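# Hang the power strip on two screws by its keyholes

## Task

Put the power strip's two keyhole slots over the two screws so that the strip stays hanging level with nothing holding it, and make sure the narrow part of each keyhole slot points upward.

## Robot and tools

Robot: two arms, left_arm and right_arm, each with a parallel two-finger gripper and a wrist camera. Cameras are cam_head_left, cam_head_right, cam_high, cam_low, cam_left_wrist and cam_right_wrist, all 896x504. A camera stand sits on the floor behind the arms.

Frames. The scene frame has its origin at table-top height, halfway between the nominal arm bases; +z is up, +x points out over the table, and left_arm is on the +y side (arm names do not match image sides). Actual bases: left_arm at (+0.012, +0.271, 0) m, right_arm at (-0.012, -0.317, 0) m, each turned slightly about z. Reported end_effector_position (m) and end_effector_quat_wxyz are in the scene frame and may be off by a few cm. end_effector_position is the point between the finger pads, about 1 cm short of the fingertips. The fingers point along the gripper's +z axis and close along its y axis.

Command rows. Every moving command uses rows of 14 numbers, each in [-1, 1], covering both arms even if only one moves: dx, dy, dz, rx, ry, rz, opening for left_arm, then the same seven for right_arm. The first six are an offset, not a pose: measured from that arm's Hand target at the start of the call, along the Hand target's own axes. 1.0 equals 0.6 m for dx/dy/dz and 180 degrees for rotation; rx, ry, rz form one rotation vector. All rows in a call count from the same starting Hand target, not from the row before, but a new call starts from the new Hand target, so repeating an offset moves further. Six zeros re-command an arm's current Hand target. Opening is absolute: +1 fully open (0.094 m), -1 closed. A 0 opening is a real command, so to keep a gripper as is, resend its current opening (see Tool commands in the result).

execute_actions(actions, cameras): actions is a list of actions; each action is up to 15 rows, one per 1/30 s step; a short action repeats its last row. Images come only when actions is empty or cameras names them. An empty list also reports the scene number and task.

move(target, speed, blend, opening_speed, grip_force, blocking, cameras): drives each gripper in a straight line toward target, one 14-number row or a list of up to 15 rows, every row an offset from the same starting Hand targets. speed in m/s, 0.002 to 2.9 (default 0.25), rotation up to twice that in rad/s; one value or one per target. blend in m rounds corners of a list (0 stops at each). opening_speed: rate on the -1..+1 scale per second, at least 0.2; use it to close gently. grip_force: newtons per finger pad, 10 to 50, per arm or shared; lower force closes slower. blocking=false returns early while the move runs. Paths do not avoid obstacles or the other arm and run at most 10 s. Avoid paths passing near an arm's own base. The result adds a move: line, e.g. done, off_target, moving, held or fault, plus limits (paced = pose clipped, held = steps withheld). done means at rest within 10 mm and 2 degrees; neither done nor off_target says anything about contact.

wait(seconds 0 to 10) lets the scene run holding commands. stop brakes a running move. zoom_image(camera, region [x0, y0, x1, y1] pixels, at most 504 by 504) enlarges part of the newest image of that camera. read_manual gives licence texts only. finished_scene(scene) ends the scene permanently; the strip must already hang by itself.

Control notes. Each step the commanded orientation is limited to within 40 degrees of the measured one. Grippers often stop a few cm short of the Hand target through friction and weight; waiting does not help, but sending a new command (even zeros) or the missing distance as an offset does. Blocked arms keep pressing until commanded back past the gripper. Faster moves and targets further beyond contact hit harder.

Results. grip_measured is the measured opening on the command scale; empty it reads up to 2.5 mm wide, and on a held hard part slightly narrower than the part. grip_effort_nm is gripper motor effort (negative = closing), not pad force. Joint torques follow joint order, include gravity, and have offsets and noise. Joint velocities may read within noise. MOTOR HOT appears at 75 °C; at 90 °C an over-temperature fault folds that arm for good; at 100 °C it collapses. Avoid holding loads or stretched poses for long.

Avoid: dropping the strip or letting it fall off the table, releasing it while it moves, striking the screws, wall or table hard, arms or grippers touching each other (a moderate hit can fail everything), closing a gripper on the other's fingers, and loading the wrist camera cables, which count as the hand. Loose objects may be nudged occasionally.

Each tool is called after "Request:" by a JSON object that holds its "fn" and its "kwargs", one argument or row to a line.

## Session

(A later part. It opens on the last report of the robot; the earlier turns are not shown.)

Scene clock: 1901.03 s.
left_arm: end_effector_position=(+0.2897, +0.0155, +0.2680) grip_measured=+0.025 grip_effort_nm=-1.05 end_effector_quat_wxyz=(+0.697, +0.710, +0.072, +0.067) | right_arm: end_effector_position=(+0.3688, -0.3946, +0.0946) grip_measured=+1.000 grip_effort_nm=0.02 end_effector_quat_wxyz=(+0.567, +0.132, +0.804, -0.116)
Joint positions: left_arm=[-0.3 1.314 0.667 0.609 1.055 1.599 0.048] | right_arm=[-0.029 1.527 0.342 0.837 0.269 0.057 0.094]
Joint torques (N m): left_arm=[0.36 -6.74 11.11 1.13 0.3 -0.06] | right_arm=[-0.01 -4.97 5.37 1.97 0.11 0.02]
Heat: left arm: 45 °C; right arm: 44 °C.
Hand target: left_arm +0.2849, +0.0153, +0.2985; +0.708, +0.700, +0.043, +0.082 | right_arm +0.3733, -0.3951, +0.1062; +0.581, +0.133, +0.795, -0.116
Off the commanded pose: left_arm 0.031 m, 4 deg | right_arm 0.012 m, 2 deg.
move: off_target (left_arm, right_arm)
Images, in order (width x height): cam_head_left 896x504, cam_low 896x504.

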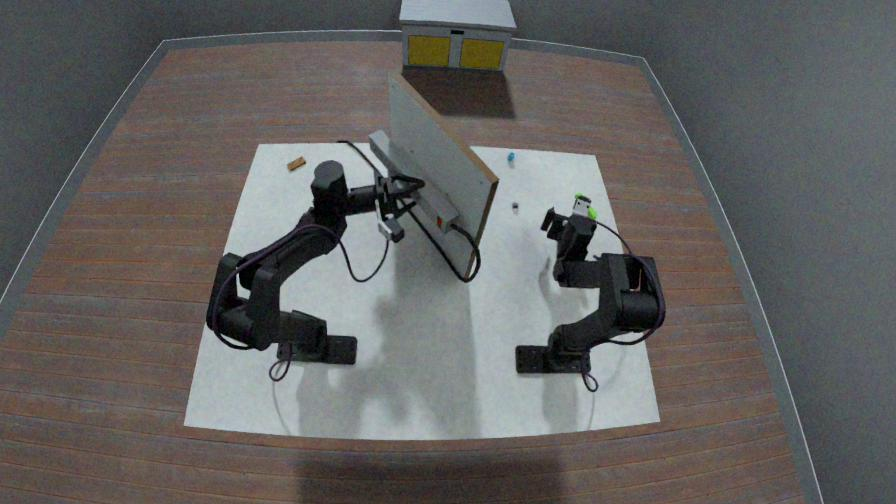

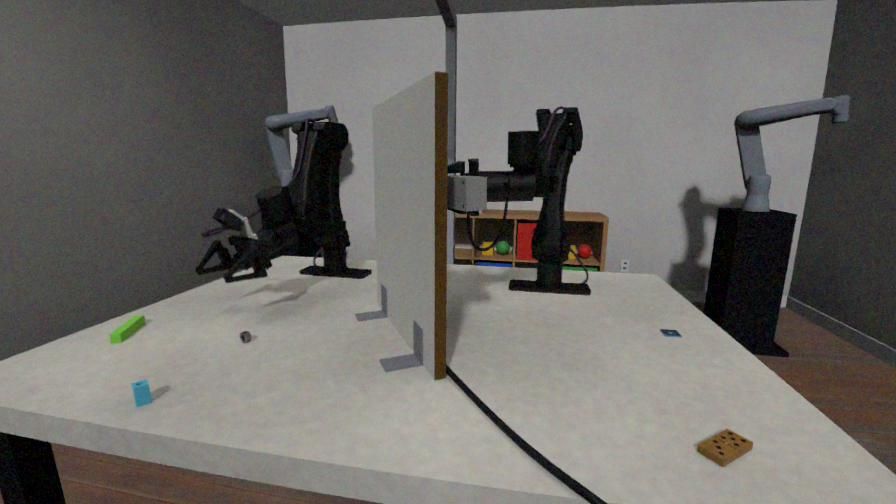

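Request:
{"fn": "zoom_image", "kwargs": {
  "camera": "cam_head_left",
  "region": [400, 140, 460, 200]
}}

Request:
{"fn": "zoom_image", "kwargs": {
  "camera": "cam_head_left",
  "region": [430, 170, 490, 230]
}}

Request:
{"fn": "zoom_image", "kwargs": {
  "camera": "cam_head_left",
  "region": [365, 120, 425, 180]
}}

Scaled by 8.400.

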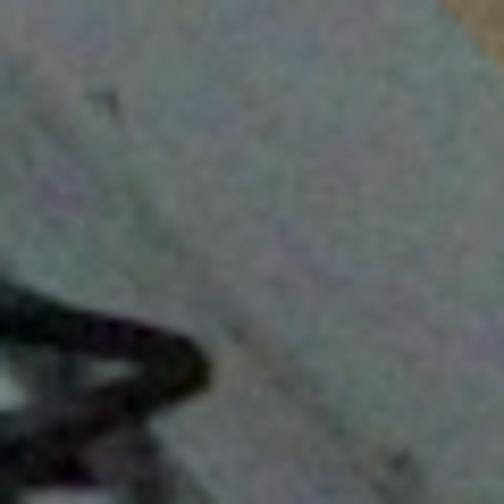

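Scaled by 8.400.

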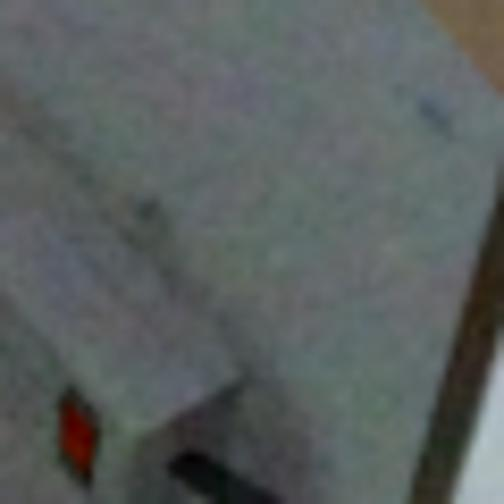

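Scaled by 8.400.

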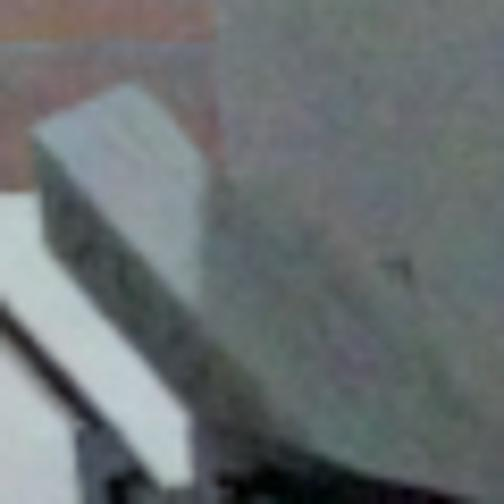

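Request:
{"fn": "move", "kwargs": {
  "target": [0.012,-0.0012,0.0311,0,-0.014,0,-0.4,0,0,0,0,0,0,1],
  "speed": 0.06,
  "cameras": ["cam_head_left","cam_low"]
}}

Request:
{"fn": "zoom_image", "kwargs": {
  "camera": "cam_head_left",
  "region": [400, 140, 460, 200]
}}

Request:
{"fn": "zoom_image", "kwargs": {
  "camera": "cam_head_left",
  "region": [430, 170, 490, 230]
}}

Request:
{"fn": "zoom_image", "kwargs": {
  "camera": "cam_head_left",
  "region": [365, 120, 425, 180]
}}

Request:
{"fn": "zoom_image", "kwargs": {
  "camera": "cam_low",
  "region": [435, 155, 500, 220]
}}

Scene clock: 1927.33 s.
left_arm: end_effector_position=(+0.3004, +0.0056, +0.2762) grip_measured=+0.025 grip_effort_nm=-1.05 end_effector_quat_wxyz=(+0.699, +0.709, +0.060, +0.067) | right_arm: end_effector_position=(+0.3688, -0.3946, +0.0946) grip_measured=+1.000 grip_effort_nm=0.02 end_effector_quat_wxyz=(+0.567, +0.132, +0.804, -0.116)
Joint positions: left_arm=[-0.317 1.371 0.736 0.609 1.055 1.604 0.048] | right_arm=[-0.029 1.527 0.342 0.837 0.269 0.057 0.094]
Joint torques (N m): left_arm=[-0.87 -4.49 11.4 1.28 0.43 -0.06] | right_arm=[-0.05 -5.19 5.46 1.97 0.08 0.01]
Heat: left arm: 47 °C; right arm: 44 °C.
Hand target: left_arm +0.2953, -0.0018, +0.2985; +0.709, +0.702, +0.027, +0.066 | right_arm +0.3733, -0.3951, +0.1062; +0.581, +0.133, +0.795, -0.116
Off the commanded pose: left_arm 0.024 m, 4 deg | right_arm 0.012 m, 2 deg.
move: off_target (left_arm, right_arm)
Images, in order (width x height): cam_head_left 896x504, cam_low 896x504.

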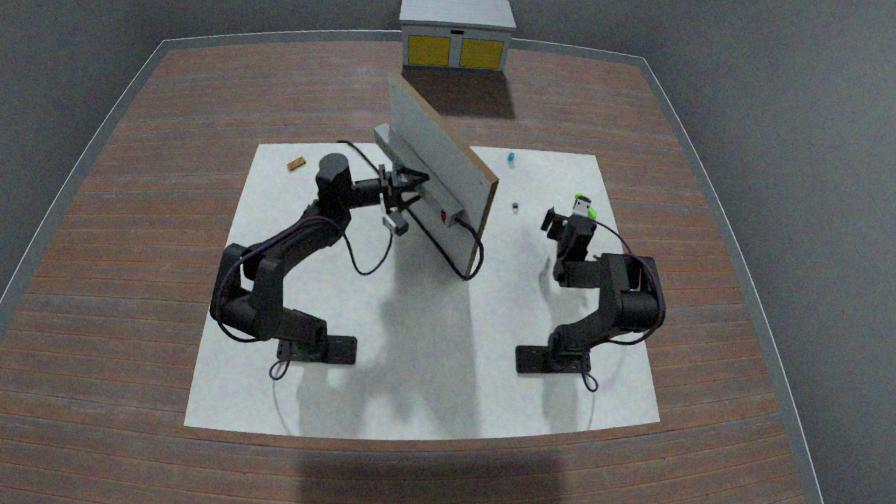

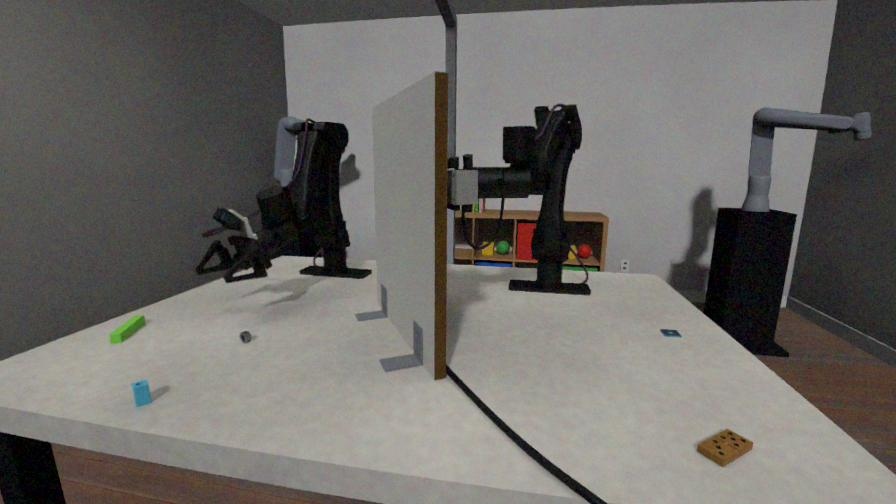

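Scaled by 8.400.

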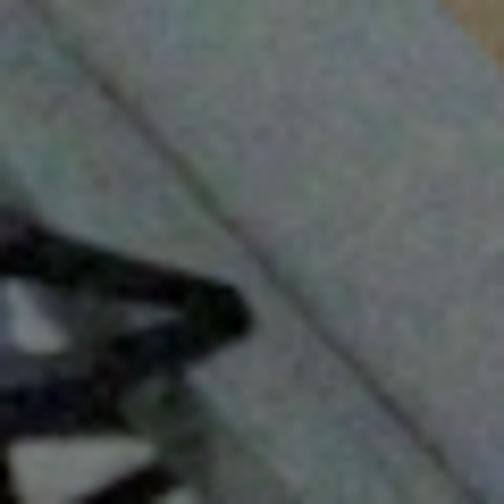

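Scaled by 8.400.

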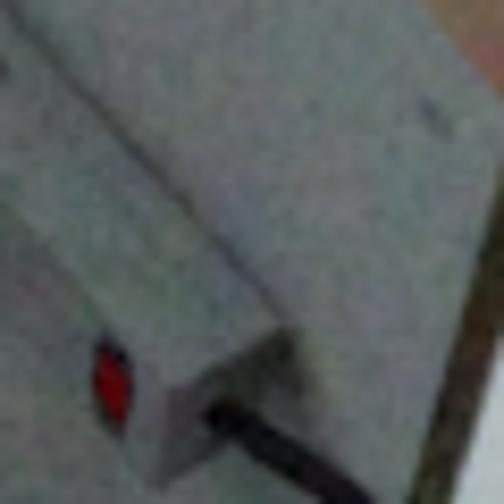

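Scaled by 8.400.

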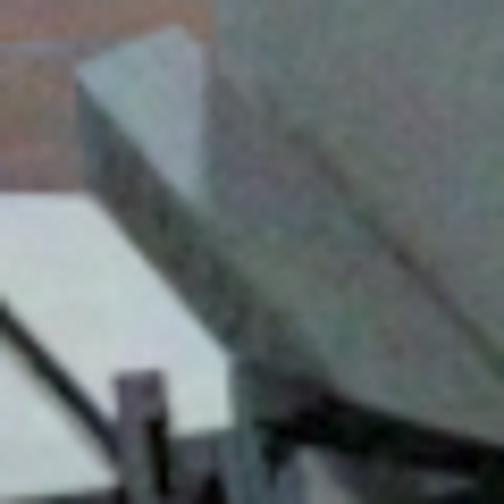

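Scaled by 7.754.

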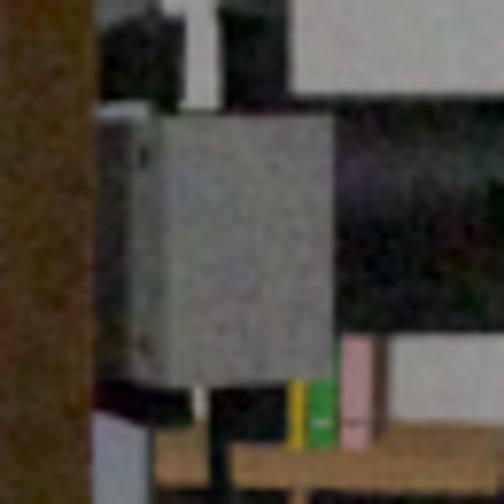

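Request:
{"fn": "move", "kwargs": {
  "target": [-0.0158,-0.1495,0.0013,0,-0.0067,0,-0.4,0,0,0,0,0,0,1],
  "speed": 0.08,
  "cameras": ["cam_head_left","cam_left_wrist"]
}}

Request:
{"fn": "zoom_image", "kwargs": {
  "camera": "cam_head_left",
  "region": [370, 120, 490, 240]
}}

Request:
{"fn": "zoom_image", "kwargs": {
  "camera": "cam_left_wrist",
  "region": [0, 0, 504, 504]
}}

Scene clock: 1959.57 s.
left_arm: end_effector_position=(+0.2992, +0.0006, +0.2011) grip_measured=+0.025 grip_effort_nm=-1.05 end_effector_quat_wxyz=(+0.698, +0.712, +0.049, +0.056) | right_arm: end_effector_position=(+0.3688, -0.3946, +0.0946) grip_measured=+1.000 grip_effort_nm=0.02 end_effector_quat_wxyz=(+0.567, +0.132, +0.804, -0.116)
Joint positions: left_arm=[-0.327 1.587 0.58 0.966 1.076 1.619 0.048] | right_arm=[-0.029 1.527 0.342 0.837 0.269 0.057 0.094]
Joint torques (N m): left_arm=[-0.79 -4.81 5.39 2.02 0.34 -0.06] | right_arm=[-0.13 -5.11 5.46 1.94 0.09 0.01]
Heat: left arm: 45 °C; right arm: 44 °C.
Hand target: left_arm +0.2910, -0.0043, +0.2084; +0.709, +0.703, +0.019, +0.059 | right_arm +0.3733, -0.3951, +0.1062; +0.581, +0.133, +0.795, -0.116
Off the commanded pose: left_arm 0.012 m, 4 deg | right_arm 0.012 m, 2 deg.
move: off_target (left_arm, right_arm)
Images, in order (width x height): cam_head_left 896x504, cam_left_wrist 896x504.

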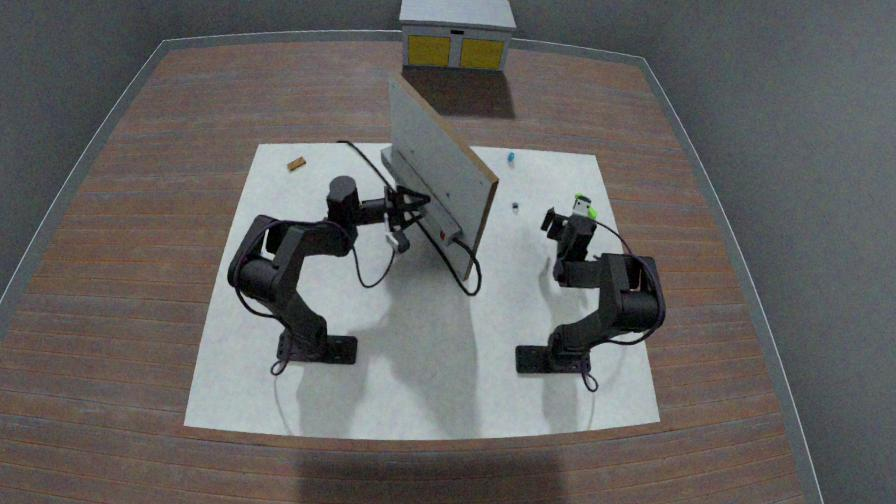

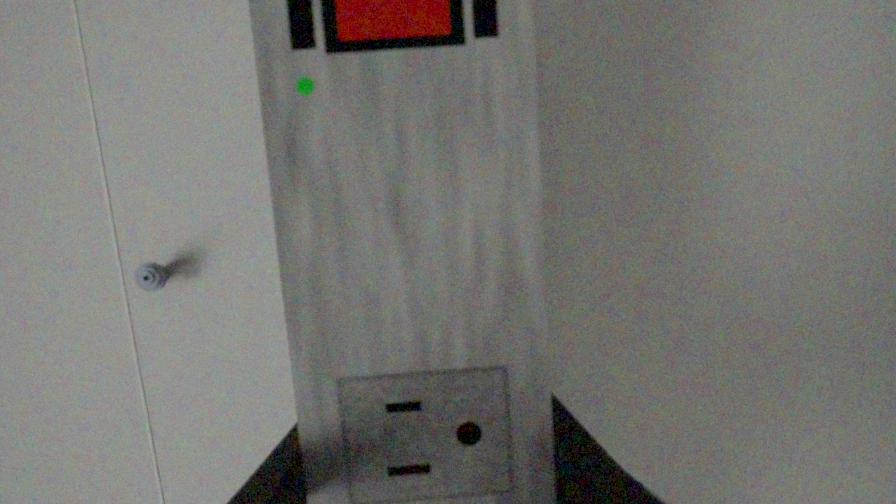

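Scaled by 4.200.

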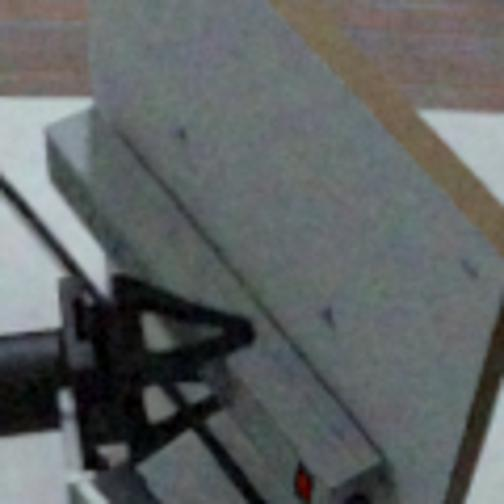

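Scaled by 1.000.

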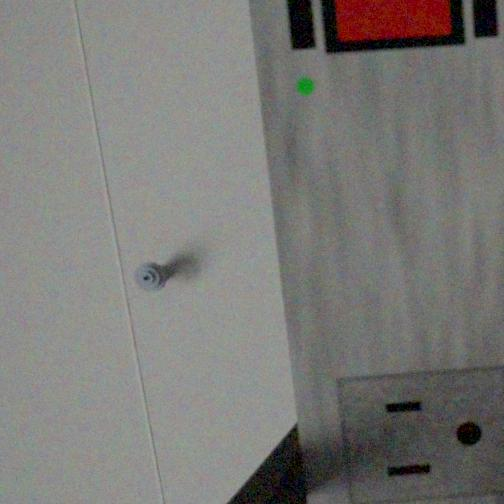

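Request:
{"fn": "zoom_image", "kwargs": {
  "camera": "cam_left_wrist",
  "region": [100, 230, 220, 320]
}}

Request:
{"fn": "zoom_image", "kwargs": {
  "camera": "cam_head_left",
  "region": [400, 140, 460, 200]
}}

Request:
{"fn": "zoom_image", "kwargs": {
  "camera": "cam_head_left",
  "region": [375, 120, 435, 180]
}}

Request:
{"fn": "zoom_image", "kwargs": {
  "camera": "cam_head_left",
  "region": [430, 190, 490, 250]
}}

Scaled by 4.200.

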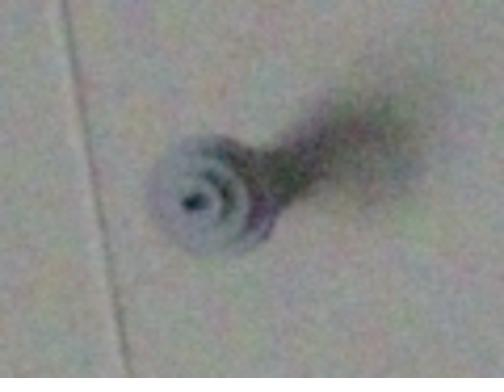

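Scaled by 8.400.

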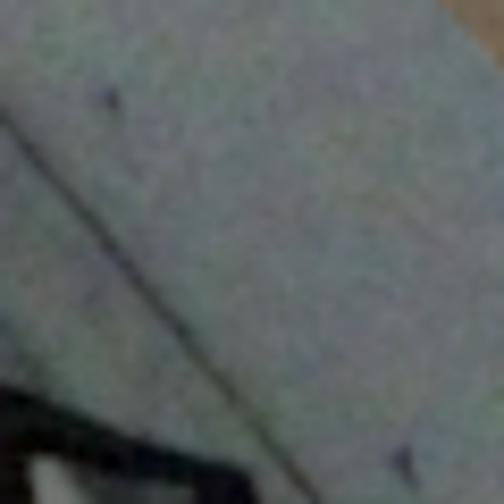

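Scaled by 8.400.

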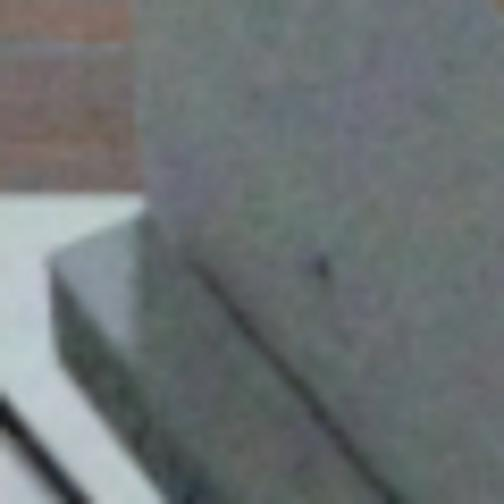

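Scaled by 8.400.

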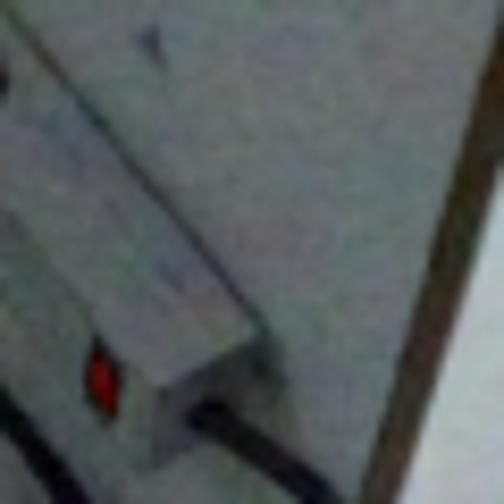

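Request:
{"fn": "move", "kwargs": {
  "target": [0,0.075,0,0,0,-0.0035,-0.4,0,0,0,0,0,0,1],
  "speed": 0.06,
  "cameras": ["cam_head_left","cam_left_wrist"]
}}

Request:
{"fn": "zoom_image", "kwargs": {
  "camera": "cam_left_wrist",
  "region": [150, 180, 330, 320]
}}

Request:
{"fn": "zoom_image", "kwargs": {
  "camera": "cam_head_left",
  "region": [400, 140, 460, 200]
}}

Scene clock: 2059.60 s.
left_arm: end_effector_position=(+0.2948, +0.0021, +0.2258) grip_measured=+0.025 grip_effort_nm=-1.05 end_effector_quat_wxyz=(+0.699, +0.711, +0.055, +0.051) | right_arm: end_effector_position=(+0.3688, -0.3946, +0.0946) grip_measured=+1.000 grip_effort_nm=0.02 end_effector_quat_wxyz=(+0.567, +0.132, +0.804, -0.116)
Joint positions: left_arm=[-0.327 1.489 0.612 0.839 1.076 1.599 0.048] | right_arm=[-0.029 1.527 0.342 0.837 0.269 0.057 0.094]
Joint torques (N m): left_arm=[-0.95 -7.69 9.94 1.1 0.32 -0.13] | right_arm=[0.01 -5.09 5.42 1.97 0.11 0.01]
Heat: left arm: 42 °C; right arm: 44 °C.
Hand target: left_arm +0.2885, -0.0040, +0.2533; +0.709, +0.703, +0.024, +0.055 | right_arm +0.3733, -0.3951, +0.1062; +0.581, +0.133, +0.795, -0.116
Off the commanded pose: left_arm 0.029 m, 4 deg | right_arm 0.012 m, 2 deg.
move: off_target (left_arm, right_arm)
Images, in order (width x height): cam_head_left 896x504, cam_left_wrist 896x504.

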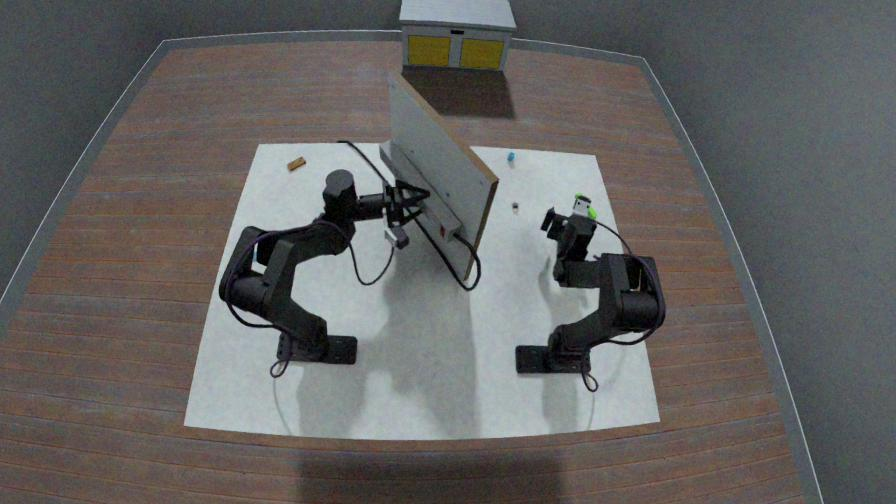

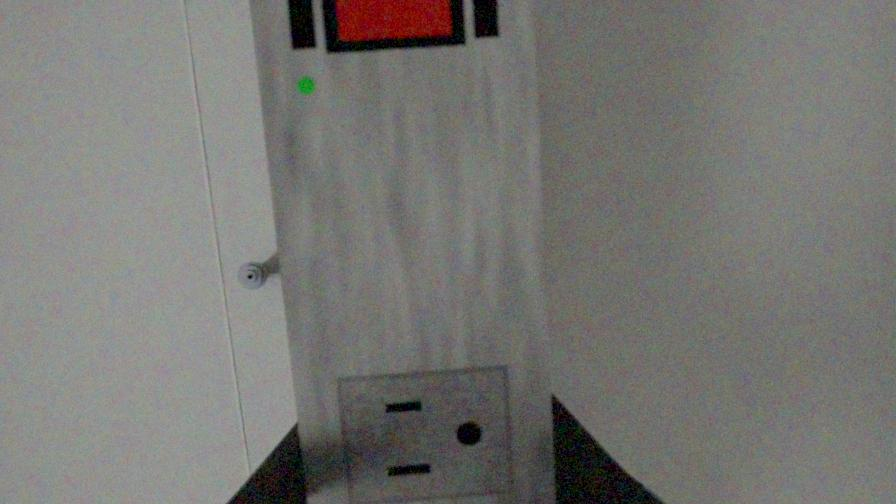

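Scaled by 2.800.

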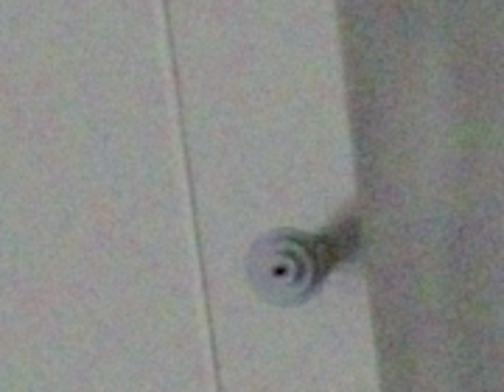

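Scaled by 8.400.

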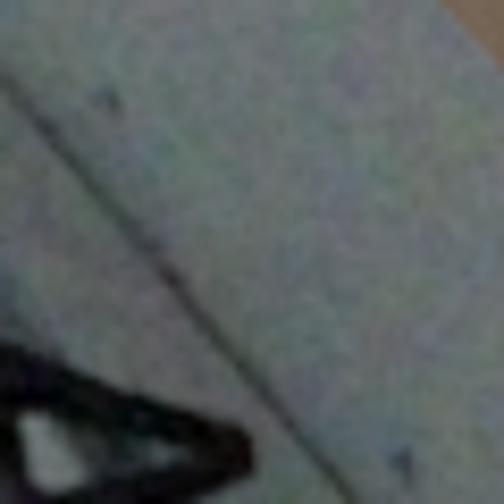

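Request:
{"fn": "zoom_image", "kwargs": {
  "camera": "cam_head_left",
  "region": [370, 115, 430, 175]
}}

Request:
{"fn": "zoom_image", "kwargs": {
  "camera": "cam_head_left",
  "region": [430, 190, 490, 250]
}}

Request:
{"fn": "zoom_image", "kwargs": {
  "camera": "cam_left_wrist",
  "region": [240, 0, 560, 200]
}}

Scaled by 8.400.

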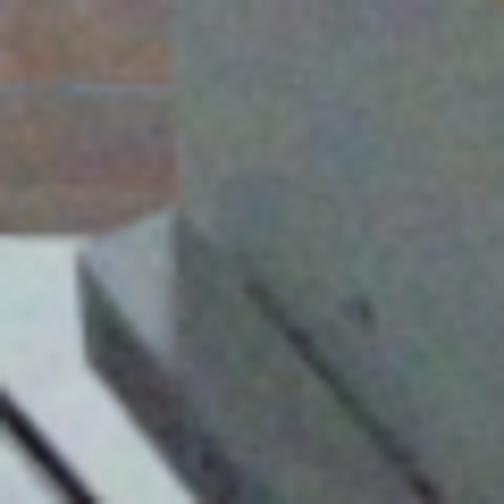

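Scaled by 8.400.

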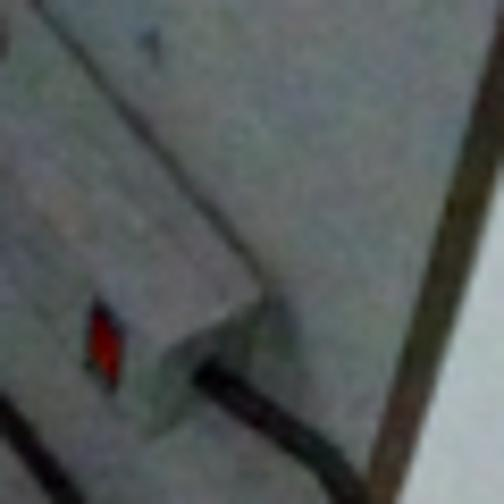

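Scaled by 1.575.

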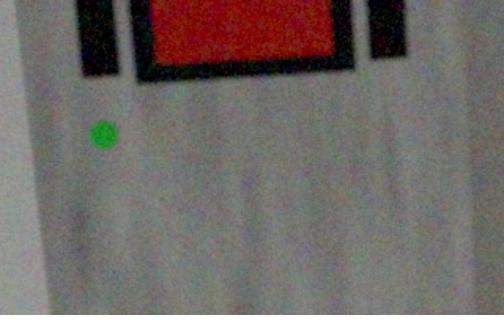

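Request:
{"fn": "move", "kwargs": {
  "target": [0,0.083,0,0,-0.003,0,-0.4,0,0,0,0,0,0,1],
  "speed": 0.06
}}

Scene clock: 2123.90 s.
left_arm: end_effector_position=(+0.2977, +0.0011, +0.2714) grip_measured=+0.025 grip_effort_nm=-1.05 end_effector_quat_wxyz=(+0.698, +0.712, +0.058, +0.048) | right_arm: end_effector_position=(+0.3688, -0.3946, +0.0946) grip_measured=+1.000 grip_effort_nm=0.02 end_effector_quat_wxyz=(+0.567, +0.132, +0.804, -0.116)
Joint positions: left_arm=[-0.327 1.391 0.744 0.601 1.076 1.599 0.048] | right_arm=[-0.029 1.527 0.342 0.837 0.269 0.057 0.094]
Joint torques (N m): left_arm=[-0.75 -7.53 11.08 1.1 0.42 -0.12] | right_arm=[-0.16 -5.05 5.48 1.95 0.1 0]
Heat: left arm: 45 °C; right arm: 44 °C.
Hand target: left_arm +0.2863, -0.0037, +0.3031; +0.709, +0.703, +0.020, +0.052 | right_arm +0.3733, -0.3951, +0.1062; +0.581, +0.133, +0.795, -0.116
Off the commanded pose: left_arm 0.034 m, 5 deg | right_arm 0.012 m, 2 deg.
move: off_target (left_arm, right_arm)

Request:
{"fn": "move", "kwargs": {
  "target": [-0.0018,0,0.0192,0,0,0.001,-0.4,0,0,0,0,0,0,1],
  "speed": 0.04
}}

Scene clock: 2129.93 s.
left_arm: end_effector_position=(+0.2910, -0.0077, +0.2732) grip_measured=+0.025 grip_effort_nm=-1.05 end_effector_quat_wxyz=(+0.699, +0.713, +0.048, +0.041) | right_arm: end_effector_position=(+0.3688, -0.3946, +0.0946) grip_measured=+1.000 grip_effort_nm=0.02 end_effector_quat_wxyz=(+0.567, +0.132, +0.804, -0.116)
Joint positions: left_arm=[-0.357 1.391 0.75 0.598 1.07 1.599 0.048] | right_arm=[-0.029 1.527 0.342 0.837 0.269 0.057 0.094]
Joint torques (N m): left_arm=[-1.42 -6.31 11.79 1.15 0.06 -0.07] | right_arm=[0.03 -5.2 5.37 1.97 0.09 0.03]
Heat: left arm: 45 °C; right arm: 44 °C.
Hand target: left_arm +0.2864, -0.0153, +0.3032; +0.709, +0.703, +0.019, +0.053 | right_arm +0.3733, -0.3951, +0.1062; +0.581, +0.133, +0.795, -0.116
Off the commanded pose: left_arm 0.031 m, 4 deg | right_arm 0.012 m, 2 deg.
move: off_target (left_arm, right_arm)

Request:
{"fn": "move", "kwargs": {
  "target": [0.0135,0,-0.0065,0,0.005,0,-0.4,0,0,0,0,0,0,1],
  "speed": 0.04,
  "cameras": ["cam_head_left"]
}}

Request:
{"fn": "zoom_image", "kwargs": {
  "camera": "cam_head_left",
  "region": [370, 120, 490, 240]
}}

Scene clock: 2137.80 s.
left_arm: end_effector_position=(+0.2913, -0.0078, +0.2735) grip_measured=+0.025 grip_effort_nm=-1.05 end_effector_quat_wxyz=(+0.698, +0.713, +0.048, +0.040) | right_arm: end_effector_position=(+0.3688, -0.3946, +0.0946) grip_measured=+1.000 grip_effort_nm=0.03 end_effector_quat_wxyz=(+0.567, +0.132, +0.804, -0.116)
Joint positions: left_arm=[-0.357 1.391 0.753 0.592 1.07 1.601 0.048] | right_arm=[-0.029 1.527 0.342 0.837 0.269 0.057 0.094]
Joint torques (N m): left_arm=[0.17 -5.53 12.41 1.21 0.11 -0.08] | right_arm=[0.01 -5.12 5.33 1.99 0.06 -0.01]
Heat: left arm: 46 °C; right arm: 44 °C.
Hand target: left_arm +0.2940, -0.0106, +0.3035; +0.709, +0.702, +0.025, +0.058 | right_arm +0.3733, -0.3951, +0.1062; +0.581, +0.133, +0.795, -0.116
Off the commanded pose: left_arm 0.030 m, 4 deg | right_arm 0.012 m, 2 deg.
move: off_target (left_arm, right_arm)
Images, in order (width x height): cam_head_left 896x504.

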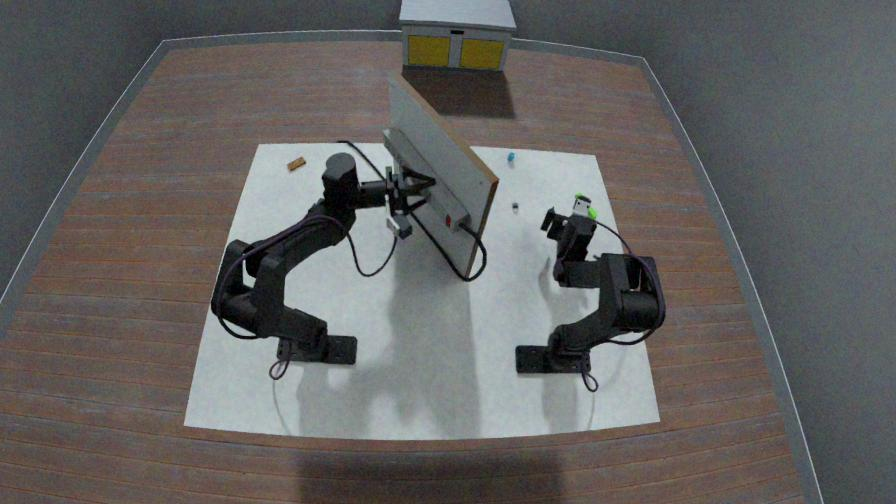

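Scaled by 4.200.

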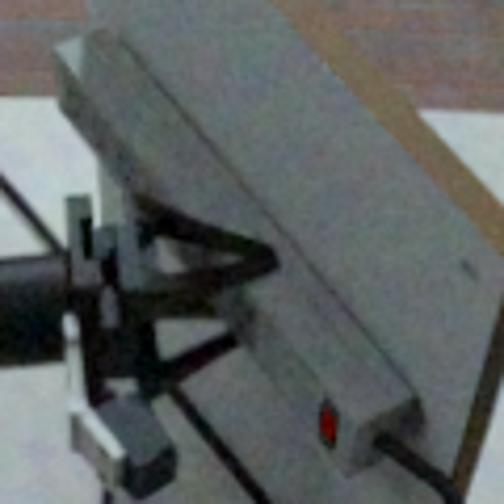

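Request:
{"fn": "move", "kwargs": {
  "target": [0.008,0,-0.0147,0,0,0,-0.4,0,0,0,0,0,0,1],
  "speed": 0.04
}}

Scene clock: 2145.60 s.
left_arm: end_effector_position=(+0.3014, +0.0011, +0.2801) grip_measured=+0.025 grip_effort_nm=-1.05 end_effector_quat_wxyz=(+0.700, +0.710, +0.054, +0.056) | right_arm: end_effector_position=(+0.3688, -0.3946, +0.0946) grip_measured=+1.000 grip_effort_nm=0.02 end_effector_quat_wxyz=(+0.567, +0.132, +0.804, -0.116)
Joint positions: left_arm=[-0.323 1.391 0.77 0.592 1.074 1.601 0.048] | right_arm=[-0.029 1.527 0.342 0.837 0.269 0.057 0.094]
Joint torques (N m): left_arm=[0.39 -5.34 11.34 1.22 0.45 -0.09] | right_arm=[0.02 -5.15 5.35 2 0.1 -0.01]
Heat: left arm: 46 °C; right arm: 44 °C.
Hand target: left_arm +0.2977, -0.0013, +0.3036; +0.709, +0.702, +0.025, +0.058 | right_arm +0.3733, -0.3951, +0.1062; +0.581, +0.133, +0.795, -0.116
Off the commanded pose: left_arm 0.024 m, 4 deg | right_arm 0.012 m, 2 deg.
move: off_target (left_arm, right_arm)

Request:
{"fn": "move", "kwargs": {
  "target": [-0.0121,-0.015,0.0057,0,0,0,-0.4,0,0,0,0,0,0,1],
  "speed": 0.04
}}

Scene clock: 2151.70 s.
left_arm: end_effector_position=(+0.2998, -0.0006, +0.2801) grip_measured=+0.025 grip_effort_nm=-1.05 end_effector_quat_wxyz=(+0.700, +0.710, +0.051, +0.054) | right_arm: end_effector_position=(+0.3688, -0.3946, +0.0946) grip_measured=+1.000 grip_effort_nm=0.02 end_effector_quat_wxyz=(+0.567, +0.132, +0.804, -0.116)
Joint positions: left_arm=[-0.33 1.391 0.77 0.592 1.074 1.601 0.048] | right_arm=[-0.029 1.527 0.342 0.837 0.269 0.057 0.094]
Joint torques (N m): left_arm=[-0.79 -5.53 8.01 1.57 0.21 -0.06] | right_arm=[-0.1 -5.18 5.41 1.99 0.12 0.02]
Heat: left arm: 46 °C; right arm: 44 °C.
Hand target: left_arm +0.2914, -0.0056, +0.2943; +0.709, +0.702, +0.025, +0.058 | right_arm +0.3733, -0.3951, +0.1062; +0.581, +0.133, +0.795, -0.116
Off the commanded pose: left_arm 0.017 m, 3 deg | right_arm 0.012 m, 2 deg.
move: off_target (left_arm, right_arm)

Request:
{"fn": "move", "kwargs": {
  "target": [-0.006,-0.018,0.002,0,0,0,-0.4,0,0,0,0,0,0,1],
  "speed": 0.04,
  "cameras": ["cam_head_left"]
}}

Request:
{"fn": "zoom_image", "kwargs": {
  "camera": "cam_head_left",
  "region": [370, 120, 490, 240]
}}

Scene clock: 2156.30 s.
left_arm: end_effector_position=(+0.2952, -0.0023, +0.2706) grip_measured=+0.025 grip_effort_nm=-1.05 end_effector_quat_wxyz=(+0.697, +0.714, +0.055, +0.045) | right_arm: end_effector_position=(+0.3688, -0.3946, +0.0946) grip_measured=+1.000 grip_effort_nm=0.02 end_effector_quat_wxyz=(+0.567, +0.132, +0.804, -0.116)
Joint positions: left_arm=[-0.339 1.391 0.745 0.592 1.072 1.606 0.048] | right_arm=[-0.029 1.527 0.342 0.837 0.269 0.057 0.094]
Joint torques (N m): left_arm=[-0.91 -5.01 6.75 1.99 0.14 -0.06] | right_arm=[-0.05 -5.11 5.34 1.97 0.07 0.01]
Heat: left arm: 46 °C; right arm: 44 °C.
Hand target: left_arm +0.2884, -0.0072, +0.2834; +0.709, +0.702, +0.025, +0.058 | right_arm +0.3733, -0.3951, +0.1062; +0.581, +0.133, +0.795, -0.116
Off the commanded pose: left_arm 0.015 m, 4 deg | right_arm 0.012 m, 2 deg.
move: off_target (left_arm, right_arm)
Images, in order (width x height): cam_head_left 896x504.

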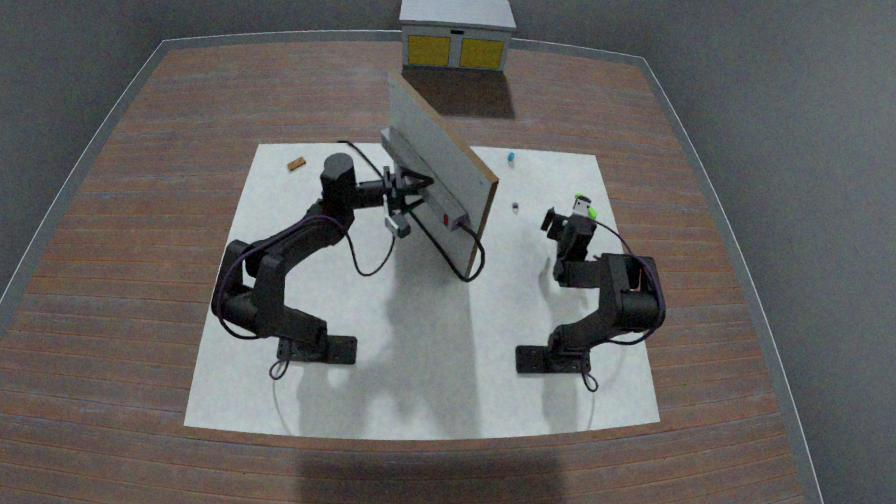

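Scaled by 4.200.

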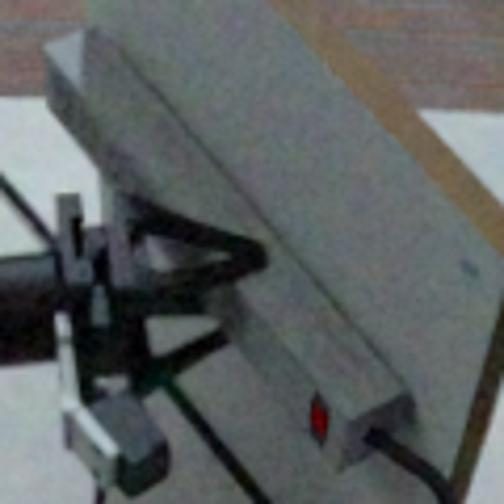

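Request:
{"fn": "move", "kwargs": {
  "target": [0.0133,0.0095,0.0162,0,0,0,-0.4,0,0,0,0,0,0,1],
  "speed": 0.04
}}

Scene clock: 2164.10 s.
left_arm: end_effector_position=(+0.2958, -0.0057, +0.2662) grip_measured=+0.025 grip_effort_nm=-1.05 end_effector_quat_wxyz=(+0.695, +0.716, +0.055, +0.042) | right_arm: end_effector_position=(+0.3688, -0.3946, +0.0946) grip_measured=+1.000 grip_effort_nm=0.02 end_effector_quat_wxyz=(+0.567, +0.132, +0.804, -0.116)
Joint positions: left_arm=[-0.348 1.406 0.745 0.598 1.067 1.608 0.048] | right_arm=[-0.029 1.527 0.342 0.837 0.269 0.057 0.094]
Joint torques (N m): left_arm=[-1.36 -3.78 10.91 1.8 0.01 -0.12] | right_arm=[-0.05 -5 5.39 1.99 0.1 -0.01]
Heat: left arm: 45 °C; right arm: 44 °C.
Hand target: left_arm +0.2972, -0.0159, +0.2896; +0.709, +0.702, +0.025, +0.058 | right_arm +0.3733, -0.3951, +0.1062; +0.581, +0.133, +0.795, -0.116
Off the commanded pose: left_arm 0.026 m, 5 deg | right_arm 0.012 m, 2 deg.
move: off_target (left_arm, right_arm)

Request:
{"fn": "move", "kwargs": {
  "target": [0.006,0.022,0.0,0,0,0,-0.4,0,0,0,0,0,0,1],
  "speed": 0.04
}}

Scene clock: 2168.97 s.
left_arm: end_effector_position=(+0.2966, -0.0057, +0.2678) grip_measured=+0.025 grip_effort_nm=-1.05 end_effector_quat_wxyz=(+0.694, +0.716, +0.057, +0.039) | right_arm: end_effector_position=(+0.3688, -0.3946, +0.0946) grip_measured=+1.000 grip_effort_nm=0.02 end_effector_quat_wxyz=(+0.567, +0.132, +0.804, -0.116)
Joint positions: left_arm=[-0.346 1.406 0.756 0.582 1.07 1.608 0.048] | right_arm=[-0.029 1.527 0.342 0.837 0.269 0.057 0.094]
Joint torques (N m): left_arm=[-1.02 -4.75 13.67 1.39 0.07 -0.2] | right_arm=[-0.09 -5.12 5.38 1.97 0.09 0]
Heat: left arm: 46 °C; right arm: 44 °C.
Hand target: left_arm +0.3002, -0.0154, +0.3030; +0.709, +0.702, +0.025, +0.058 | right_arm +0.3733, -0.3951, +0.1062; +0.581, +0.133, +0.795, -0.116
Off the commanded pose: left_arm 0.037 m, 5 deg | right_arm 0.012 m, 2 deg.
move: off_target (left_arm, right_arm)

Request:
{"fn": "move", "kwargs": {
  "target": [0.004,0.018,0.0,0,0,0,-0.4,0,0,0,0,0,0,1],
  "speed": 0.04,
  "cameras": ["cam_head_left","cam_low"]
}}

Request:
{"fn": "zoom_image", "kwargs": {
  "camera": "cam_head_left",
  "region": [370, 120, 490, 240]
}}

Request:
{"fn": "zoom_image", "kwargs": {
  "camera": "cam_low",
  "region": [435, 155, 500, 220]
}}

Scene clock: 2175.17 s.
left_arm: end_effector_position=(+0.2967, -0.0056, +0.2702) grip_measured=+0.025 grip_effort_nm=-1.05 end_effector_quat_wxyz=(+0.691, +0.720, +0.061, +0.025) | right_arm: end_effector_position=(+0.3688, -0.3946, +0.0946) grip_measured=+1.000 grip_effort_nm=0.02 end_effector_quat_wxyz=(+0.567, +0.132, +0.804, -0.116)
Joint positions: left_arm=[-0.342 1.406 0.784 0.526 1.089 1.608 0.048] | right_arm=[-0.029 1.527 0.342 0.837 0.269 0.057 0.094]
Joint torques (N m): left_arm=[-0.98 -5.63 14.3 1.54 -0.08 -0.17] | right_arm=[-0.01 -5 5.33 1.94 0.08 0.01]
Heat: left arm: 48 °C; right arm: 44 °C.
Hand target: left_arm +0.3020, -0.0151, +0.3138; +0.709, +0.702, +0.025, +0.058 | right_arm +0.3733, -0.3951, +0.1062; +0.581, +0.133, +0.795, -0.116
Off the commanded pose: left_arm 0.045 m, 6 deg | right_arm 0.012 m, 2 deg.
move: off_target (left_arm, right_arm)
Images, in order (width x height): cam_head_left 896x504, cam_low 896x504.

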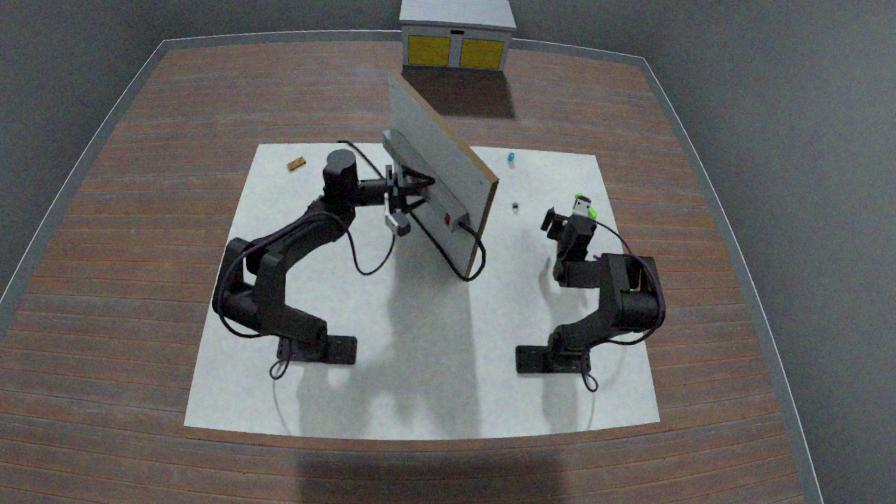

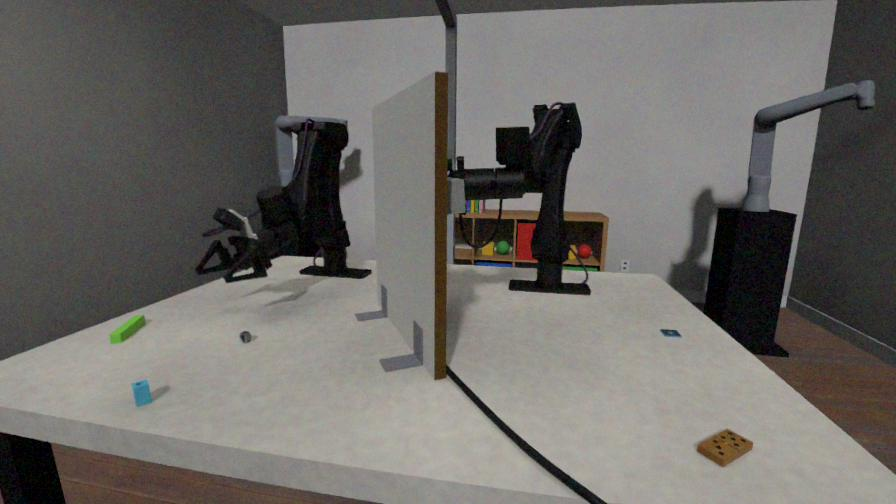

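Scaled by 4.200.

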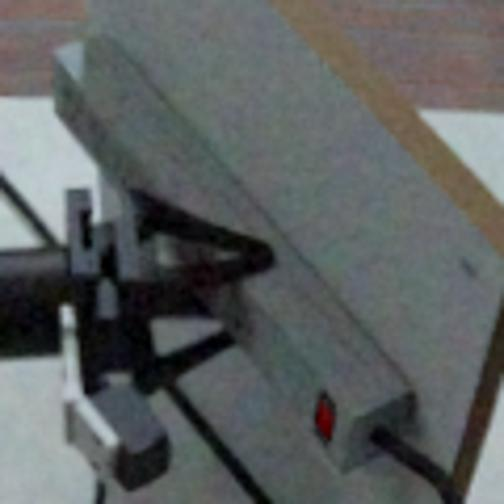

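Scaled by 7.754.

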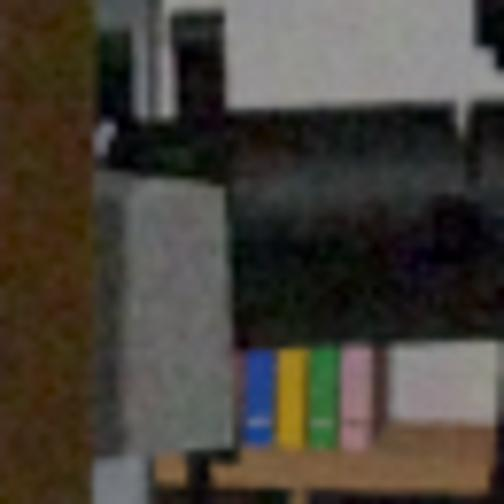

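Request:
{"fn": "move", "kwargs": {
  "target": [0.0,-0.01,0.03,-0.01,0,0,-0.4,0,0,0,0,0,0,1],
  "speed": 0.03
}}

Scene clock: 2180.90 s.
left_arm: end_effector_position=(+0.2970, -0.0065, +0.2698) grip_measured=+0.025 grip_effort_nm=-1.05 end_effector_quat_wxyz=(+0.693, +0.719, +0.058, +0.022) | right_arm: end_effector_position=(+0.3688, -0.3946, +0.0946) grip_measured=+1.000 grip_effort_nm=0.02 end_effector_quat_wxyz=(+0.567, +0.132, +0.804, -0.116)
Joint positions: left_arm=[-0.342 1.417 0.784 0.547 1.097 1.599 0.048] | right_arm=[-0.029 1.527 0.342 0.837 0.269 0.057 0.094]
Joint torques (N m): left_arm=[-4.63 -3.1 12.74 2.6 -0.74 -0.68] | right_arm=[-0.14 -5.11 5.46 2 0.11 -0.01]
Heat: left arm: 49 °C; right arm: 44 °C.
Hand target: left_arm +0.3044, -0.0330, +0.3081; +0.720, +0.691, +0.024, +0.059 | right_arm +0.3733, -0.3951, +0.1062; +0.581, +0.133, +0.795, -0.116
Off the commanded pose: left_arm 0.047 m, 7 deg | right_arm 0.012 m, 2 deg.
move: off_target (left_arm, right_arm)

Request:
{"fn": "move", "kwargs": {
  "target": [-0.0213,0.023,-0.0475,0.005,0,0,-0.4,0,0,0,0,0,0,1],
  "speed": 0.04
}}

Scene clock: 2205.67 s.
left_arm: end_effector_position=(+0.2949, -0.0060, +0.2763) grip_measured=+0.025 grip_effort_nm=-1.05 end_effector_quat_wxyz=(+0.694, +0.716, +0.061, +0.027) | right_arm: end_effector_position=(+0.3688, -0.3946, +0.0946) grip_measured=+1.000 grip_effort_nm=0.02 end_effector_quat_wxyz=(+0.567, +0.132, +0.804, -0.116)
Joint positions: left_arm=[-0.346 1.392 0.784 0.536 1.081 1.589 0.048] | right_arm=[-0.029 1.527 0.342 0.837 0.269 0.057 0.094]
Joint torques (N m): left_arm=[-0.17 -9.14 10.77 1.54 0.09 -0.27] | right_arm=[-0.1 -5.14 5.46 1.95 0.1 0.02]
Heat: left arm: 50 °C; right arm: 44 °C.
Hand target: left_arm +0.2878, -0.0057, +0.3200; +0.714, +0.697, +0.024, +0.058 | right_arm +0.3733, -0.3951, +0.1062; +0.581, +0.133, +0.795, -0.116
Off the commanded pose: left_arm 0.044 m, 6 deg | right_arm 0.012 m, 2 deg.
move: off_target (left_arm, right_arm)

Request:
{"fn": "move", "kwargs": {
  "target": [0.004,0.0,0,0,0.003,0.012,-0.4,0,0,0,0,0,0,1],
  "speed": 0.04
}}

Scene clock: 2211.00 s.
left_arm: end_effector_position=(+0.2950, -0.0059, +0.2768) grip_measured=+0.025 grip_effort_nm=-1.05 end_effector_quat_wxyz=(+0.694, +0.717, +0.053, +0.036) | right_arm: end_effector_position=(+0.3688, -0.3946, +0.0946) grip_measured=+1.000 grip_effort_nm=0.02 end_effector_quat_wxyz=(+0.567, +0.132, +0.804, -0.116)
Joint positions: left_arm=[-0.346 1.391 0.784 0.536 1.08 1.612 0.048] | right_arm=[-0.029 1.527 0.342 0.837 0.269 0.057 0.094]
Joint torques (N m): left_arm=[-0.13 -8.92 10.8 1.6 0.01 -0.16] | right_arm=[0.01 -5.07 5.34 2 0.09 -0.02]
Heat: left arm: 50 °C; right arm: 44 °C.
Hand target: left_arm +0.2901, -0.0054, +0.3201; +0.713, +0.697, +0.014, +0.075 | right_arm +0.3733, -0.3951, +0.1062; +0.581, +0.133, +0.795, -0.116
Off the commanded pose: left_arm 0.044 m, 7 deg | right_arm 0.012 m, 2 deg.
move: off_target (left_arm, right_arm)

Request:
{"fn": "move", "kwargs": {
  "target": [0.006,0.0,0.022,0,0,0.005,-0.4,0,0,0,0,0,0,1],
  "speed": 0.04
}}

Scene clock: 2214.53 s.
left_arm: end_effector_position=(+0.2965, -0.0065, +0.2767) grip_measured=+0.025 grip_effort_nm=-1.05 end_effector_quat_wxyz=(+0.693, +0.717, +0.051, +0.045) | right_arm: end_effector_position=(+0.3688, -0.3946, +0.0946) grip_measured=+1.000 grip_effort_nm=0.02 end_effector_quat_wxyz=(+0.567, +0.132, +0.804, -0.116)
Joint positions: left_arm=[-0.35 1.391 0.784 0.536 1.066 1.626 0.048] | right_arm=[-0.029 1.527 0.342 0.837 0.269 0.057 0.094]
Joint torques (N m): left_arm=[-2.06 -6.41 13.08 1.65 -0.2 -0.11] | right_arm=[-0.09 -5.07 5.41 1.94 0.09 0.02]
Heat: left arm: 50 °C; right arm: 44 °C.
Hand target: left_arm +0.2953, -0.0180, +0.3208; +0.712, +0.697, +0.009, +0.081 | right_arm +0.3733, -0.3951, +0.1062; +0.581, +0.133, +0.795, -0.116
Off the commanded pose: left_arm 0.046 m, 7 deg | right_arm 0.012 m, 2 deg.
move: off_target (left_arm, right_arm)

Request:
{"fn": "move", "kwargs": {
  "target": [0.0,-0.03,0.0,0,0,0,-0.4,0,0,0,0,0,0,1],
  "speed": 0.03
}}

Request:
{"fn": "move", "kwargs": {
  "target": [0.0,-0.015,0.0,0,0,0,-0.4,0,0,0,0,0,0,1],
  "speed": 0.03
}}

Request:
{"fn": "move", "kwargs": {
  "target": [0.0,-0.015,0.0,0,0,0,-0.4,0,0,0,0,0,0,1],
  "speed": 0.03
}}

Scene clock: 2221.37 s.
left_arm: end_effector_position=(+0.2967, -0.0066, +0.2767) grip_measured=+0.025 grip_effort_nm=-1.05 end_effector_quat_wxyz=(+0.694, +0.717, +0.048, +0.048) | right_arm: end_effector_position=(+0.3688, -0.3946, +0.0946) grip_measured=+1.000 grip_effort_nm=0.02 end_effector_quat_wxyz=(+0.567, +0.132, +0.804, -0.116)
Joint positions: left_arm=[-0.35 1.392 0.784 0.54 1.067 1.633 0.048] | right_arm=[-0.029 1.527 0.342 0.837 0.269 0.057 0.094]
Joint torques (N m): left_arm=[-2.1 -4.12 9.77 2.28 -0.21 -0.08] | right_arm=[-0.08 -5.15 5.31 1.98 0.08 -0.01]
Heat: left arm: 50 °C; right arm: 44 °C.
Hand target: left_arm +0.2972, -0.0183, +0.3029; +0.712, +0.697, +0.009, +0.081 | right_arm +0.3733, -0.3951, +0.1062; +0.581, +0.133, +0.795, -0.116
Off the commanded pose: left_arm 0.029 m, 7 deg | right_arm 0.012 m, 2 deg.
move: off_target (left_arm, right_arm)

Scene clock: 2222.37 s.
left_arm: end_effector_position=(+0.2966, -0.0070, +0.2767) grip_measured=+0.025 grip_effort_nm=-1.05 end_effector_quat_wxyz=(+0.696, +0.716, +0.040, +0.049) | right_arm: end_effector_position=(+0.3688, -0.3946, +0.0946) grip_measured=+1.000 grip_effort_nm=0.02 end_effector_quat_wxyz=(+0.567, +0.132, +0.804, -0.116)
Joint positions: left_arm=[-0.348 1.401 0.784 0.559 1.078 1.637 0.048] | right_arm=[-0.029 1.527 0.342 0.837 0.269 0.057 0.094]
Joint torques (N m): left_arm=[-2.24 -3.56 8.31 2.38 -0.34 -0.07] | right_arm=[-0.01 -5.09 5.56 1.96 0.09 0.01]
Heat: left arm: 50 °C; right arm: 44 °C.
Hand target: left_arm +0.2981, -0.0184, +0.2939; +0.712, +0.697, +0.009, +0.081 | right_arm +0.3733, -0.3951, +0.1062; +0.581, +0.133, +0.795, -0.116
Off the commanded pose: left_arm 0.021 m, 6 deg | right_arm 0.012 m, 2 deg.
move: off_target (left_arm, right_arm)

Scene clock: 2223.50 s.
left_arm: end_effector_position=(+0.2971, -0.0067, +0.2760) grip_measured=+0.025 grip_effort_nm=-1.05 end_effector_quat_wxyz=(+0.701, +0.711, +0.032, +0.053) | right_arm: end_effector_position=(+0.3688, -0.3946, +0.0946) grip_measured=+1.000 grip_effort_nm=0.02 end_effector_quat_wxyz=(+0.567, +0.132, +0.804, -0.116)
Joint positions: left_arm=[-0.345 1.415 0.77 0.62 1.087 1.624 0.048] | right_arm=[-0.029 1.527 0.342 0.837 0.269 0.057 0.094]
Joint torques (N m): left_arm=[-2.29 -3.08 7.68 2.16 -0.44 0.09] | right_arm=[0.02 -5.08 5.34 1.97 0.07 -0.01]
Heat: left arm: 50 °C; right arm: 44 °C.
Hand target: left_arm +0.2990, -0.0186, +0.2850; +0.712, +0.697, +0.009, +0.081 | right_arm +0.3733, -0.3951, +0.1062; +0.581, +0.133, +0.795, -0.116
Off the commanded pose: left_arm 0.015 m, 5 deg | right_arm 0.012 m, 2 deg.
move: off_target (left_arm, right_arm)


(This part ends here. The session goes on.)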